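# Place the white block alone in the wooden tray

## Task

Get the white block into the wooden tray so that it is the only item there, and make sure the tray ends up lying flat on the table with its open side facing up.

## Robot and tools

Robot: two arms, left_arm and right_arm, each ending in a two-finger parallel gripper with a wrist camera. Despite their names, left_arm sits on the +y side and right_arm on the -y side. Measured base places in the scene frame: left_arm (+0.014, +0.245, 0) m, right_arm (-0.024, -0.309, 0) m, each turned only slightly about z. Cameras: cam_high, cam_low, cam_left_wrist, cam_right_wrist, each 896x504 and returned in that order.

Frames. Scene frame: origin at table-top height, halfway between the nominal bases; +z up, +x out over the table, +y toward left_arm. Fixed cameras and the table use the scene frame. Reported hand positions and orientations use each arm's own base frame. Motion offsets run along the gripper's current Hand target axes: fingers point along +z and close along y. end_effector_position is the point between the finger pads, about 1 cm short of the tips. Reported numbers can be off by a few centimetres.

A row is one flat list of 14 numbers, each in [-1, 1]. The first 7 are left_arm: dx, dy, dz, rx, ry, rz, opening. The last 7 are the same for right_arm. Send all 14 even when only one arm moves. Scale: 1.0 equals 0.6 m for dx, dy, dz and 180 degrees for rotation. rx, ry, rz together form one rotation vector. The six pose numbers are offsets, not poses. They count from that arm's Hand target at the start of the action or move, so two identical calls move it twice as far. All zeros re-sends the current Hand target. The opening is absolute: +1 is fully open (0.094 m), -1 is shut. Every row sets the opening, so to keep a gripper as it is, repeat its present value; 0 means half open.

execute_actions(actions, cameras). actions is a list of actions. Each action is a list of up to 15 rows, one row per 1/30 s step. If an action has fewer rows, its last row is held for the rest of its 15 steps. Every row in an action is measured from that action's start pose. cameras takes a list of names, ["all"], or []. By default images come only when actions is empty. Any unknown name invalidates the call. An empty list also reports the scene number.

move(target, speed, blend, opening_speed, grip_force, blocking, cameras). target is one 14-number row or a list of up to 15 rows. Every row is an offset from the same starting Hand targets. Each gripper moves in a straight line, taking the shorter turn; both arms finish together; the whole move is capped at 10 s. speed is in m/s, 0.002 to 2.9, default 0.25; rotation is capped at twice that in rad/s. It may be one value or one per target. blend, in metres, rounds corners between listed targets; the default 0 stops at each one. opening_speed (0.2 or more, scale units per second) closes or opens the fingers gradually. grip_force is the force per pad in newtons, 10 to 50; it may be one value or one per arm, and it stays in effect. Lower forces close slowly. blocking=false returns after about 0.5 s while the motion carries on. The move does not steer around obstacles or the other arm. The result adds a "move:" line: done (within 10 mm and 2 degrees), off_target, moving, held, or fault, plus limits=paced (pose clipped) or limits=held (steps withheld).

wait(seconds 0 to 10): the scene runs on and arms hold their commands. stop(): brakes a running move. zoom_image(camera, region=[x0,y0,x1,y1]): enlarges part of a camera's newest image; region is in pixels, origin top-left, no more than 504 wide or tall. read_manual(section="licences"): URDF licence text only. finished_scene(scene 1 or 2): ends the scene for good. The goal must still hold once the robot lets go.

Results list position (m), end_effector_quat_wxyz, Hand target (the next offsets start here), Tool commands, and grip_measured on the opening scale (it can read about 2.5 mm wide with nothing held). They also give grip_effort_nm (gripper motor effort, negative means closing, not a pad force), joint positions with the finger gap in m last, joint torques, and joint velocities, which may be summarised as within noise. execute_actions results add positions at some steps. MOTOR HOT appears at 75 °C. OVER-TEMPERATURE FAULT at 90 °C folds that arm and leaves it unusable.

Control notes. Each step can change orientation by at most 40 degrees from the measured one. A gripper often stops centimetres short, more when carrying a load. Any new command re-asks for the target; if it still falls short, add the gap as an offset. Faster moves follow the path less closely and hit harder. Keep paths away from an arm's own base. When blocked, an arm keeps pushing; pull the target back beyond the gripper to release. Grip: past first touch, force grows about 1 N per 0.001 of closing. Near 20 N it jumps to the force limit, which takes about 0.06 below the touch reading (more for small or round parts). To release, command an opening well above grip_measured.

Avoid: dropping or flinging parts, fast impacts, and hard shoves. Do not let the arms, grippers or wrist cameras press against each other, or let one gripper close on the other's fingers. Keep camera cables clear of objects. Leave nothing off the table or sliding, and do not hold loads at full stretch for long. Objects may get an occasional small nudge.

Each tool is called after "Request:" by a JSON object that holds its "method" and its "body".

## Session

Request:
{"method": "execute_actions", "body": {"actions": []}}

Scene clock: 0.00 s.
left_arm: end_effector_position=(+0.3938, +0.0030, +0.1388) grip_measured=+1.000 grip_effort_nm=n/a end_effector_quat_wxyz=(+0.674, -0.015, +0.738, +0.035) | right_arm: end_effector_position=(+0.3844, +0.0120, +0.1491) grip_measured=+1.000 grip_effort_nm=n/a end_effector_quat_wxyz=(+0.683, +0.067, +0.725, -0.051)
Joint positions: left_arm=[-0.051 1.586 0.274 1.222 -0.123 0.02 0.094] | right_arm=[0.195 1.547 0.264 1.218 0.362 0.041 0.094]
Joint velocities: within noise
Joint torques (N m): no reading
Heat: left arm: 32 °C; right arm: 31 °C.
Hand target: left_arm +0.3945, +0.0032, +0.1402; +0.675, -0.016, +0.737, +0.035 | right_arm +0.3847, +0.0126, +0.1477; +0.681, +0.066, +0.728, -0.051
Tool commands: left_gripper/opening=+1.0 right_gripper/opening=+1.0

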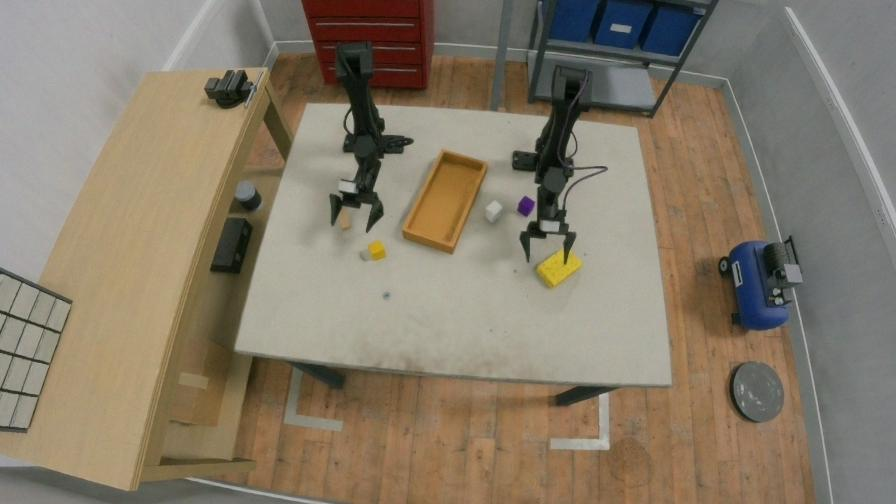

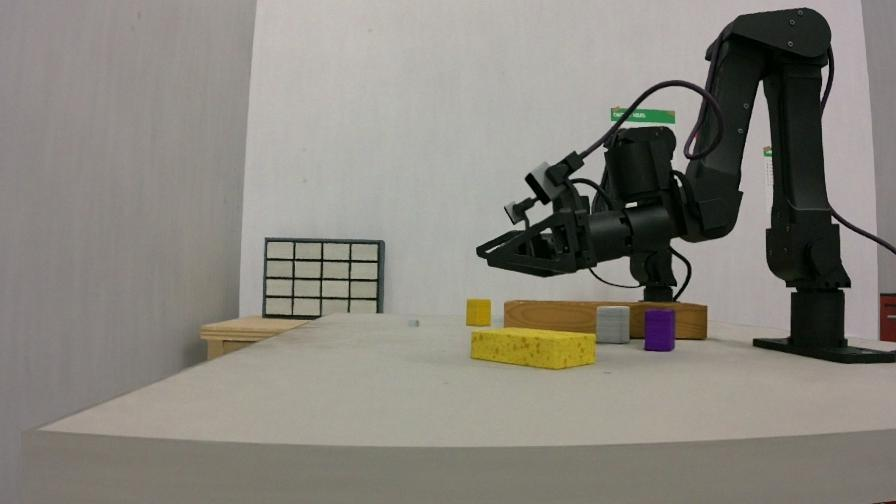

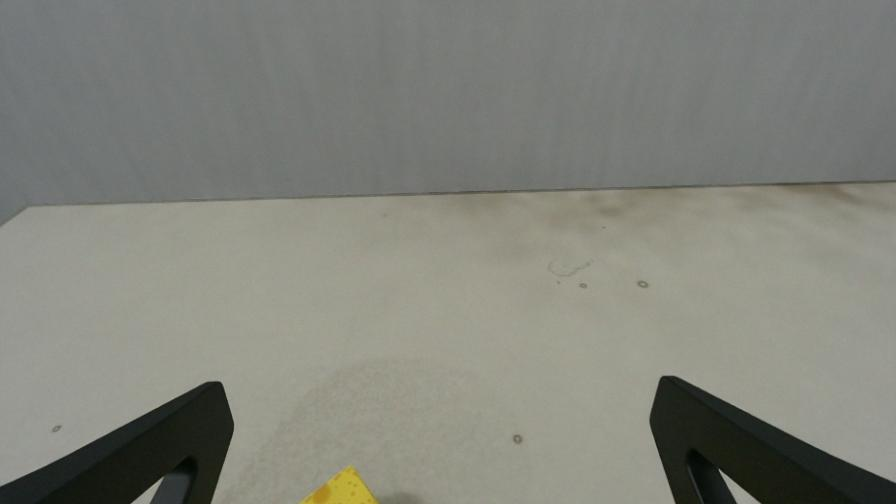

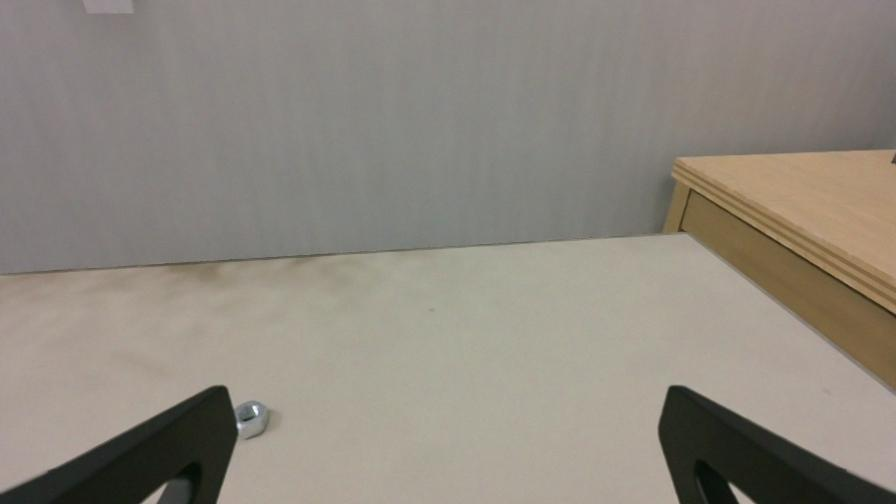

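Request:
{"method": "zoom_image", "body": {"camera": "cam_high", "region": [310, 100, 660, 300]}}

Scaled by 1.440 from the camera's 896x504 image, which has a finer 1280x720 frame.

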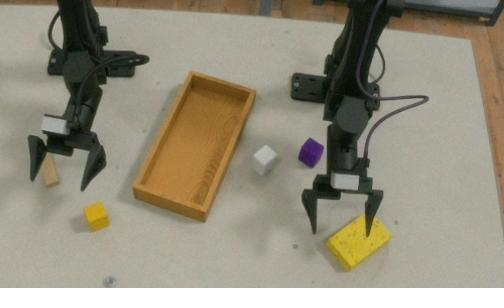

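Request:
{"method": "move", "body": {"target": [-0.062,-0.2258,-0.3228,0.1637,0.4505,0.1636,1,0,0,0,0,0,0,1], "speed": 0.6, "cameras": ["cam_left_wrist","cam_high"]}}

Scene clock: 75.00 s.
left_arm: end_effector_position=(+0.2273, -0.1519, +0.1889) grip_measured=+1.000 grip_effort_nm=-0.04 end_effector_quat_wxyz=(+0.029, +0.293, +0.955, -0.006) | right_arm: end_effector_position=(+0.3844, +0.0120, +0.1491) grip_measured=+1.000 grip_effort_nm=-0.02 end_effector_quat_wxyz=(+0.683, +0.067, +0.725, -0.051)
Joint positions: left_arm=[-0.597 1.544 1.529 -1.497 -0.006 -0.001 0.094] | right_arm=[0.195 1.547 0.264 1.218 0.362 0.041 0.094]
Joint torques (N m): left_arm=[-0.54 -4.1 7.05 -0.25 0.06 -0.09] | right_arm=[0.02 -5.27 6.22 1.86 0 -0.04]
Heat: left arm: 36 °C; right arm: 34 °C.
Hand target: left_arm +0.2150, -0.1469, +0.1901; +0.000, +0.292, +0.956, +0.000 | right_arm +0.3847, +0.0126, +0.1477; +0.681, +0.066, +0.728, -0.051
Off the commanded pose: left_arm 0.013 m, 4 deg | right_arm 0.002 m, 0 deg.
move: off_target (left_arm)
Images, in order (width x height): cam_high 896x504, cam_left_wrist 896x504.

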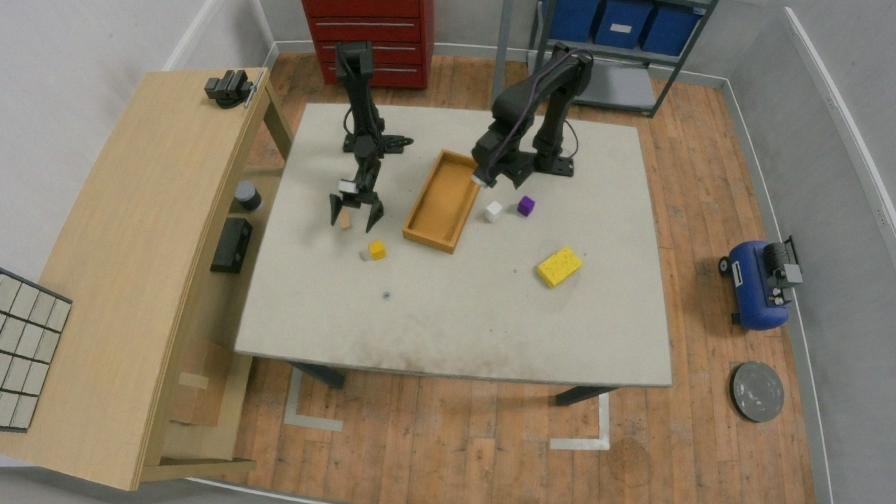

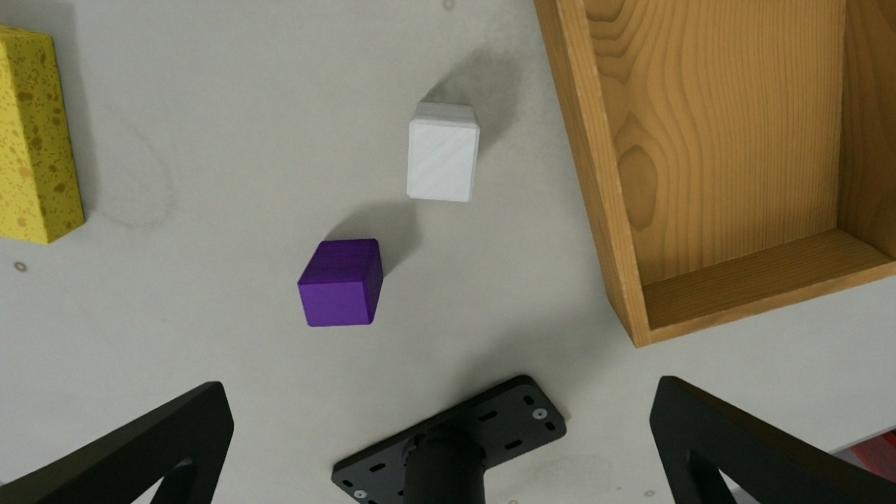

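Request:
{"method": "move", "body": {"target": [-0.0352,0.0075,0.1502,0,0,0.02,1,0,0,0,0,0,0,1], "speed": 0.3, "cameras": ["cam_left_wrist"]}}

Scene clock: 107.63 s.
left_arm: end_effector_position=(+0.2392, -0.1590, +0.1046) grip_measured=+1.000 grip_effort_nm=-0.04 end_effector_quat_wxyz=(+0.015, +0.320, +0.947, -0.001) | right_arm: end_effector_position=(+0.3844, +0.0120, +0.1491) grip_measured=+1.000 grip_effort_nm=-0.02 end_effector_quat_wxyz=(+0.683, +0.067, +0.725, -0.051)
Joint positions: left_arm=[-0.594 1.606 1.257 -1.193 -0.006 0.058 0.094] | right_arm=[0.195 1.547 0.264 1.218 0.362 0.041 0.094]
Joint torques (N m): left_arm=[0.39 -4.89 5.34 0.28 0.05 0.13] | right_arm=[0.02 -5.29 6.23 1.86 0 -0.04]
Heat: left arm: 35 °C; right arm: 36 °C.
Hand target: left_arm +0.2350, -0.1551, +0.1000; +0.000, +0.322, +0.947, +0.000 | right_arm +0.3847, +0.0126, +0.1477; +0.681, +0.066, +0.728, -0.051
Off the commanded pose: left_arm 0.007 m, 2 deg | right_arm 0.002 m, 0 deg.
move: done
Images, in order (width x height): cam_left_wrist 896x504.

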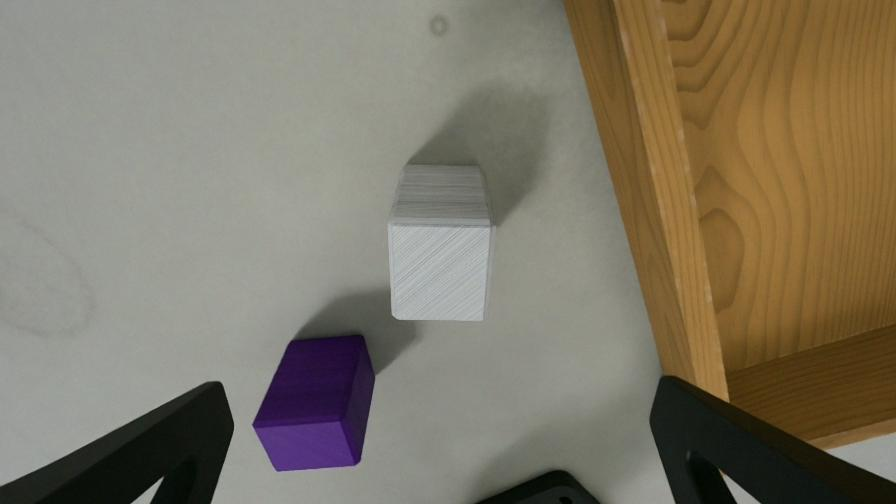

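Request:
{"method": "zoom_image", "body": {"camera": "cam_left_wrist", "region": [340, 140, 540, 340]}}

Request:
{"method": "zoom_image", "body": {"camera": "cam_high", "region": [410, 140, 610, 240]}}

Scaled by 2.520 from the camera's 896x504 image, which has a finer 1280x720 frame.

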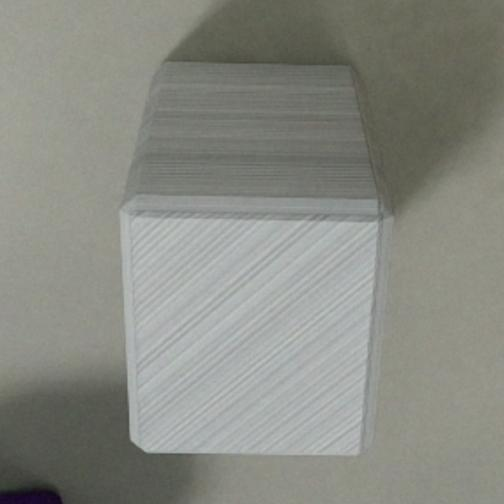

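This scene's latest camera images include none from cam_high. They are from: cam_left_wrist. cam_high's image comes with the result of a call that names it in "cameras".

Request:
{"method": "move", "body": {"target": [-0.0142,0.005,0.1075,0,0,0,0.277,0,0,0,0,0,0,1], "speed": 0.2, "cameras": ["cam_left_wrist","cam_low","cam_high"]}}

Scene clock: 158.73 s.
left_arm: end_effector_position=(+0.2486, -0.1624, +0.0412) grip_measured=+0.278 grip_effort_nm=-0.11 end_effector_quat_wxyz=(+0.016, +0.320, +0.947, -0.002) | right_arm: end_effector_position=(+0.3844, +0.0120, +0.1491) grip_measured=+1.000 grip_effort_nm=-0.02 end_effector_quat_wxyz=(+0.683, +0.067, +0.725, -0.051)
Joint positions: left_arm=[-0.585 1.696 1.096 -0.938 -0.005 0.067 0.06] | right_arm=[0.195 1.547 0.264 1.218 0.362 0.041 0.094]
Joint torques (N m): left_arm=[0.72 -4.97 5.15 0.3 0.08 0.15] | right_arm=[0.02 -5.27 6.2 1.86 0 -0.03]
Heat: left arm: 34 °C; right arm: 37 °C.
Hand target: left_arm +0.2434, -0.1577, +0.0354; -0.001, +0.322, +0.947, +0.000 | right_arm +0.3847, +0.0126, +0.1477; +0.681, +0.066, +0.728, -0.051
Off the commanded pose: left_arm 0.009 m, 2 deg | right_arm 0.002 m, 0 deg.
move: done
Images, in order (width x height): cam_high 896x504, cam_low 896x504, cam_left_wrist 896x504.

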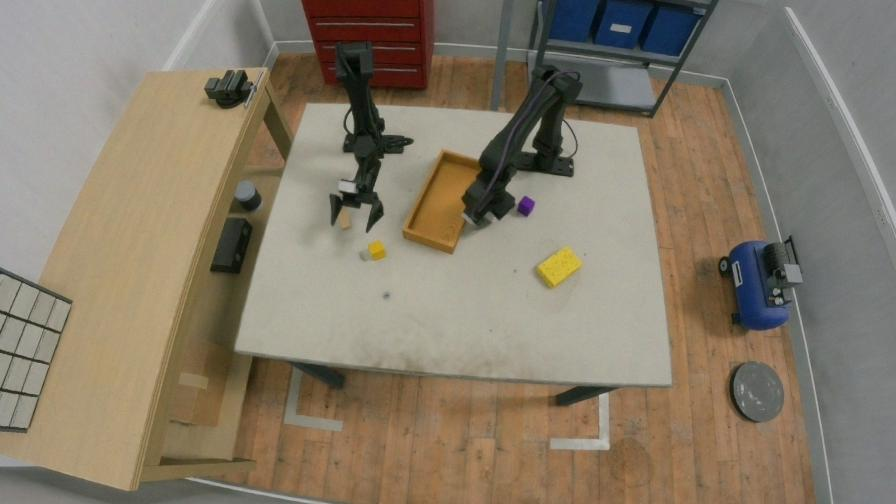

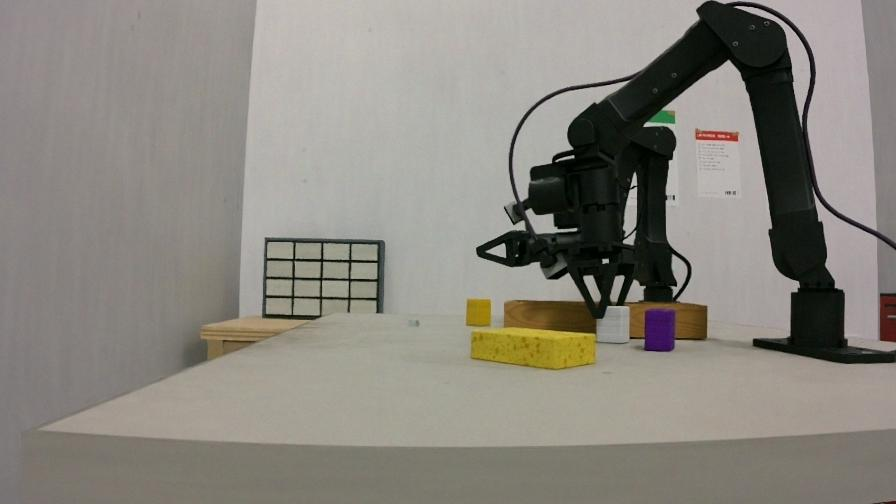

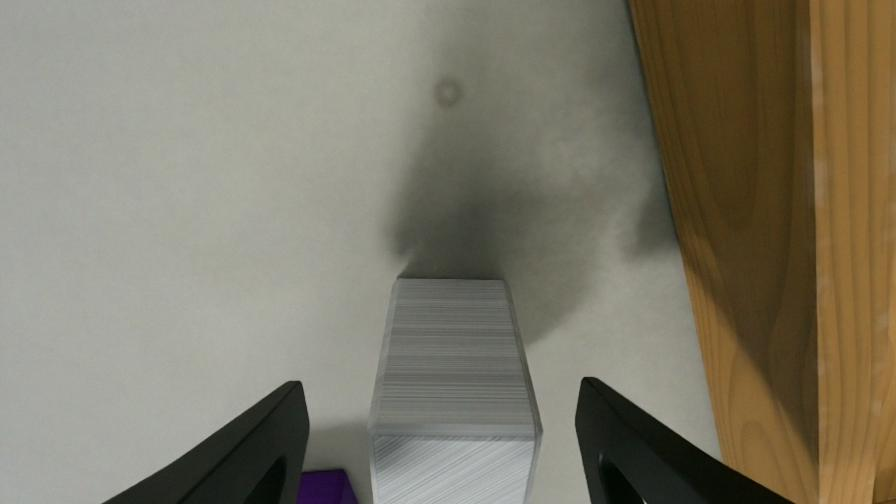

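Request:
{"method": "zoom_image", "body": {"camera": "cam_low", "region": [540, 230, 700, 370]}}

Request:
{"method": "zoom_image", "body": {"camera": "cam_high", "region": [410, 120, 610, 260]}}

Scaled by 3.150 from the camera's 896x504 image, which has a finer 1280x720 frame.

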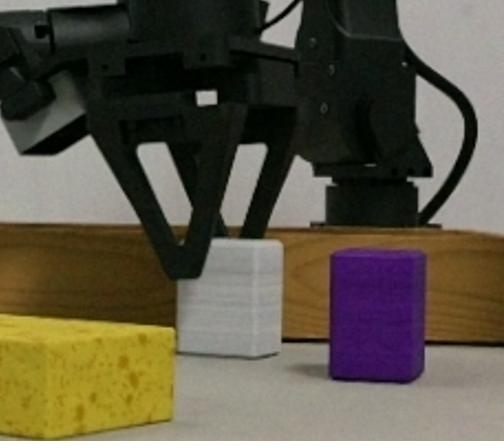

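Scaled by 2.520 from the camera's 896x504 image, which has a finer 1280x720 frame.

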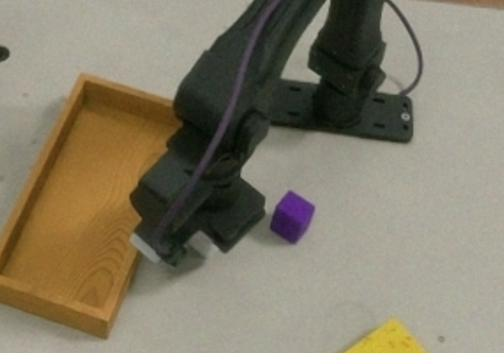

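Request:
{"method": "move", "body": {"target": [[0.0117,-0.0033,0.0283,0,0,0,0.277,0,0,0,0,0,0,1],[0.0117,-0.0033,0.0283,0,0,0,-0.45,0,0,0,0,0,0,1],[0.0117,-0.0033,-0.1383,0,0,0,-0.45,0,0,0,0,0,0,1]], "speed": 0.2, "opening_speed": 1.0, "cameras": ["cam_left_wrist","cam_low","cam_high"]}}

Scene clock: 231.27 s.
left_arm: end_effector_position=(+0.2404, -0.1571, +0.1109) grip_measured=-0.343 grip_effort_nm=-1.06 end_effector_quat_wxyz=(+0.003, +0.320, +0.947, +0.002) | right_arm: end_effector_position=(+0.3844, +0.0120, +0.1491) grip_measured=+1.000 grip_effort_nm=-0.03 end_effector_quat_wxyz=(+0.683, +0.067, +0.725, -0.051)
Joint positions: left_arm=[-0.585 1.627 1.305 -1.244 -0.004 0.067 0.031] | right_arm=[0.195 1.547 0.264 1.218 0.362 0.041 0.094]
Joint torques (N m): left_arm=[0.12 -6.53 7.24 0.01 0.08 0.06] | right_arm=[0.01 -5.29 6.2 1.86 -0.01 -0.04]
Heat: left arm: 34 °C; right arm: 39 °C.
Hand target: left_arm +0.2368, -0.1551, +0.1184; -0.001, +0.322, +0.947, +0.000 | right_arm +0.3847, +0.0126, +0.1477; +0.681, +0.066, +0.728, -0.051
Off the commanded pose: left_arm 0.009 m, 0 deg | right_arm 0.002 m, 0 deg.
move: done; target 2's new opening was sent with left_arm's hand 0.011 m and 2 deg from that target
Images, in order (width x height): cam_high 896x504, cam_low 896x504, cam_left_wrist 896x504.

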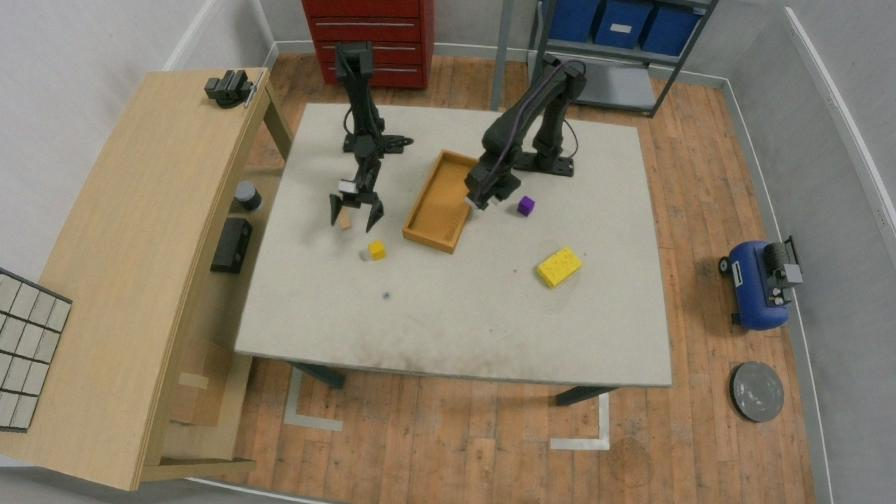

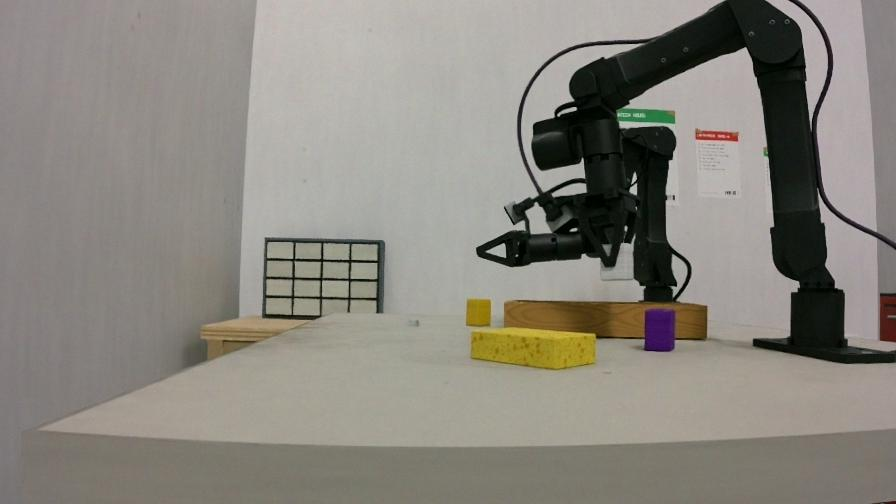

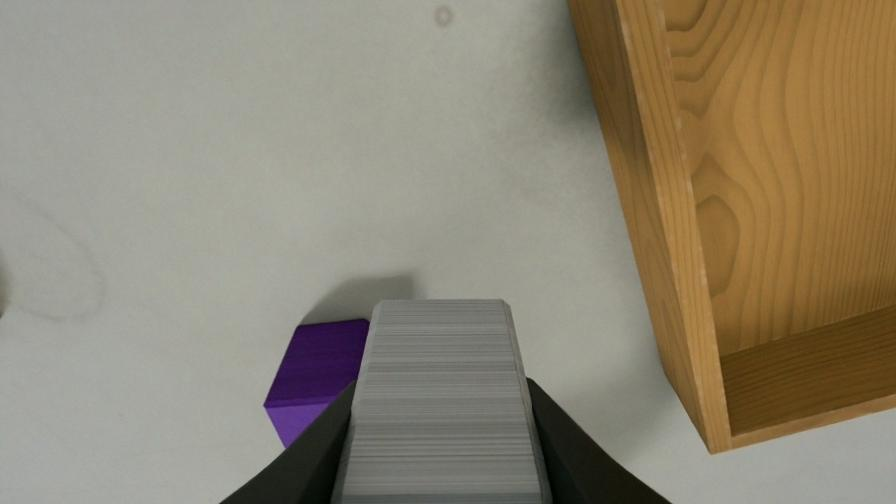

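Request:
{"method": "move", "body": {"target": [[-0.0995,-0.2033,-0.01,0,0,0,-0.45,0,0,0,0,0,0,1],[-0.0995,-0.2033,0.114,0,0,0,-0.45,0,0,0,0,0,0,1]], "speed": [0.3,0.15], "blend": [0.015,0], "cameras": ["cam_left_wrist","cam_low","cam_high"]}}

Scene clock: 247.57 s.
left_arm: end_effector_position=(+0.2117, -0.2945, +0.0568) grip_measured=-0.343 grip_effort_nm=-1.07 end_effector_quat_wxyz=(+0.013, +0.329, +0.944, -0.011) | right_arm: end_effector_position=(+0.3844, +0.0120, +0.1491) grip_measured=+1.000 grip_effort_nm=-0.02 end_effector_quat_wxyz=(+0.683, +0.067, +0.725, -0.051)
Joint positions: left_arm=[-0.949 1.916 1.437 -1.057 0.002 -0.279 0.031] | right_arm=[0.195 1.547 0.264 1.218 0.362 0.041 0.094]
Joint torques (N m): left_arm=[0.53 -6.82 5.34 0.29 0.02 -0.11] | right_arm=[0.02 -5.27 6.2 1.86 -0.01 -0.04]
Heat: left arm: 35 °C; right arm: 39 °C.
Hand target: left_arm +0.2095, -0.2881, +0.0500; -0.001, +0.322, +0.947, +0.000 | right_arm +0.3847, +0.0126, +0.1477; +0.681, +0.066, +0.728, -0.051
Off the commanded pose: left_arm 0.010 m, 2 deg | right_arm 0.002 m, 0 deg.
move: done
Images, in order (width x height): cam_high 896x504, cam_low 896x504, cam_left_wrist 896x504.

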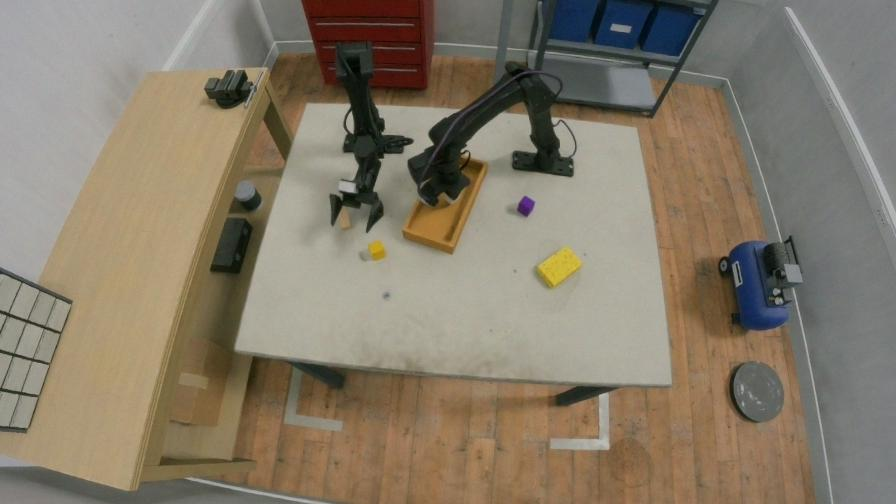

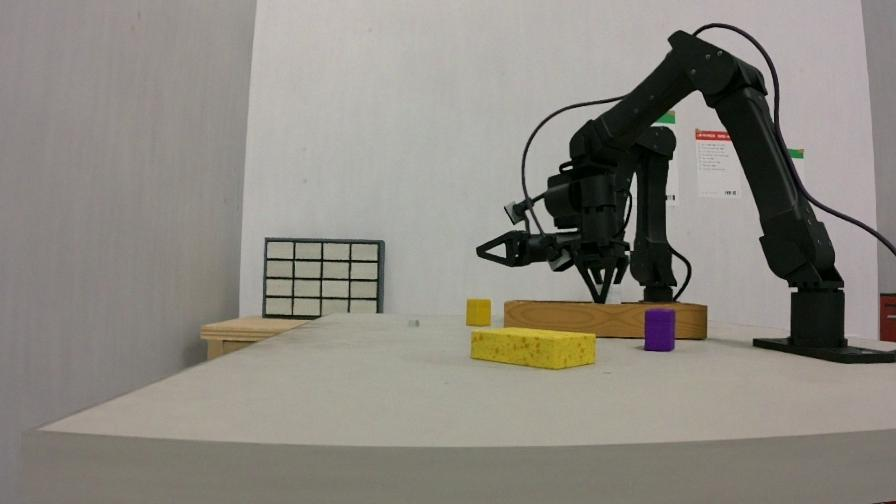

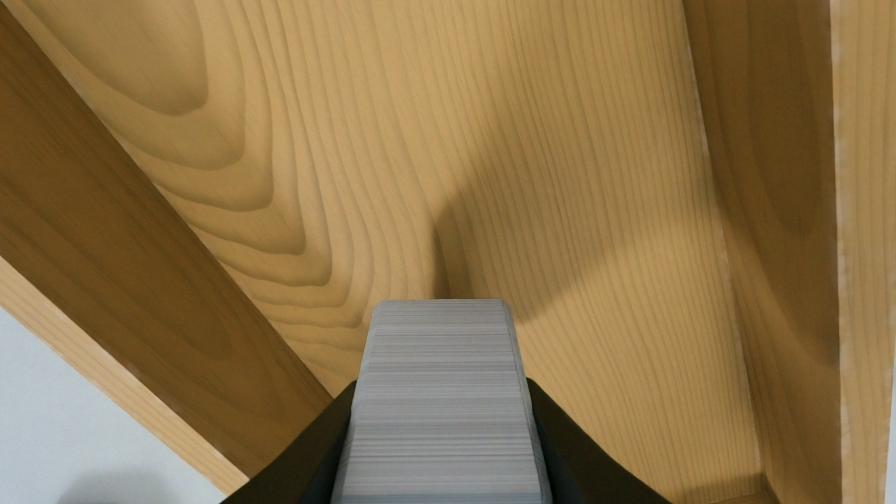

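Request:
{"method": "move", "body": {"target": [0,-0.0083,0.04,0,0,0,-0.45,0,0,0,0,0,0,1], "speed": 0.06, "cameras": ["cam_left_wrist"]}}

Scene clock: 262.10 s.
left_arm: end_effector_position=(+0.2124, -0.2955, +0.0367) grip_measured=-0.343 grip_effort_nm=-1.07 end_effector_quat_wxyz=(+0.013, +0.323, +0.946, -0.011) | right_arm: end_effector_position=(+0.3844, +0.0120, +0.1491) grip_measured=+1.000 grip_effort_nm=-0.03 end_effector_quat_wxyz=(+0.683, +0.067, +0.725, -0.051)
Joint positions: left_arm=[-0.949 1.941 1.387 -0.983 0.002 -0.291 0.031] | right_arm=[0.195 1.547 0.264 1.218 0.362 0.041 0.094]
Joint torques (N m): left_arm=[-0.65 -6.48 5.07 0.47 0 -0.13] | right_arm=[0.03 -5.29 6.22 1.86 0 -0.04]
Heat: left arm: 35 °C; right arm: 39 °C.
Hand target: left_arm +0.2065, -0.2921, +0.0261; +0.000, +0.322, +0.947, +0.000 | right_arm +0.3847, +0.0126, +0.1477; +0.681, +0.066, +0.728, -0.051
Off the commanded pose: left_arm 0.013 m, 2 deg | right_arm 0.002 m, 0 deg.
move: off_target (left_arm)
Images, in order (width x height): cam_left_wrist 896x504.

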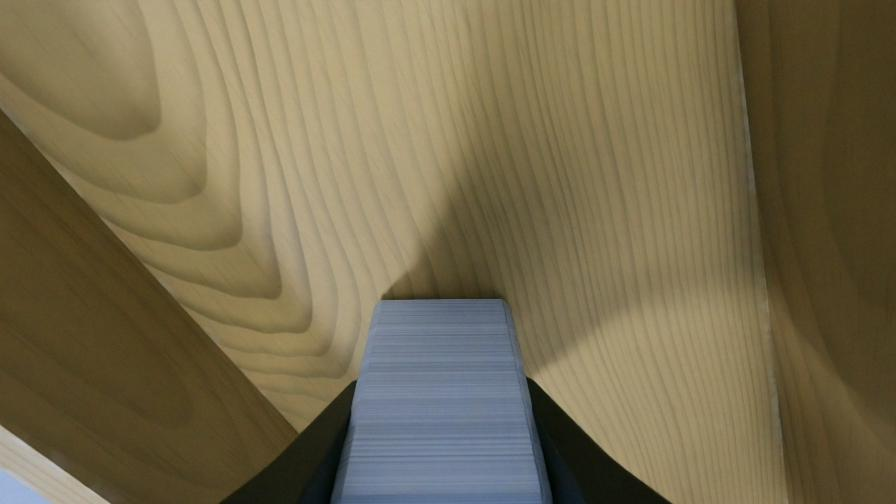

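Request:
{"method": "zoom_image", "body": {"camera": "cam_left_wrist", "region": [340, 240, 560, 360]}}

Scaled by 2.291 from the camera's 896x504 image, which has a finer 1280x720 frame.

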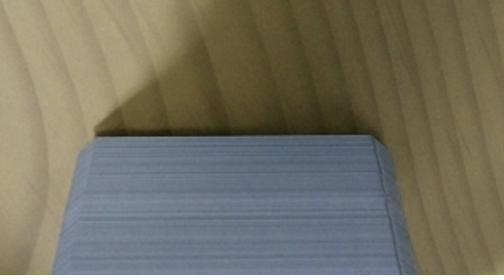

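Request:
{"method": "move", "body": {"target": [[0,0,0.005,0,0,0,-0.45,0,0,0,0,0,0,1],[0,0,0.005,0,0,0,0.064,0,0,0,0,0,0,1],[0,0,-0.173,0,0,0,0.064,0,0,0,0,0,0,1]], "speed": [0.06,0.1,0.2], "opening_speed": 0.8, "cameras": ["cam_left_wrist","cam_high"]}}

Scene clock: 275.20 s.
left_arm: end_effector_position=(+0.2115, -0.2942, +0.1207) grip_measured=+0.063 grip_effort_nm=0.04 end_effector_quat_wxyz=(+0.000, +0.323, +0.946, -0.001) | right_arm: end_effector_position=(+0.3844, +0.0120, +0.1491) grip_measured=+1.000 grip_effort_nm=-0.02 end_effector_quat_wxyz=(+0.683, +0.067, +0.725, -0.051)
Joint positions: left_arm=[-0.949 1.918 1.696 -1.347 0.002 -0.292 0.05] | right_arm=[0.195 1.547 0.264 1.218 0.362 0.041 0.094]
Joint torques (N m): left_arm=[-0.66 -8.96 7.2 0.05 -0.01 -0.11] | right_arm=[0.01 -5.29 6.22 1.87 0 -0.04]
Heat: left arm: 34 °C; right arm: 39 °C.
Hand target: left_arm +0.2066, -0.2921, +0.1298; +0.000, +0.322, +0.947, +0.000 | right_arm +0.3847, +0.0126, +0.1477; +0.681, +0.066, +0.728, -0.051
Off the commanded pose: left_arm 0.011 m, 0 deg | right_arm 0.002 m, 0 deg.
move: off_target (left_arm); target 2's new opening was sent with left_arm's hand 0.015 m and 2 deg from that target
Images, in order (width x height): cam_high 896x504, cam_left_wrist 896x504.

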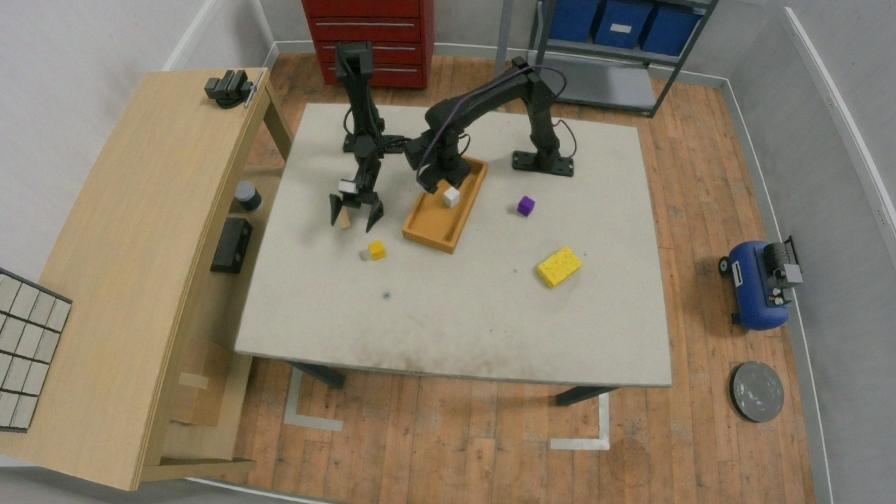

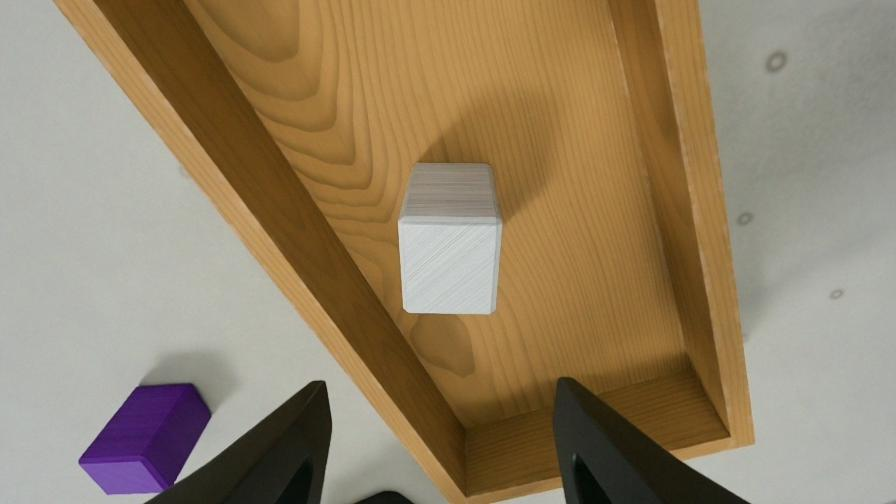

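Request:
{"method": "finished_scene", "body": {"scene": 1}}

The scene is finished: the task was done.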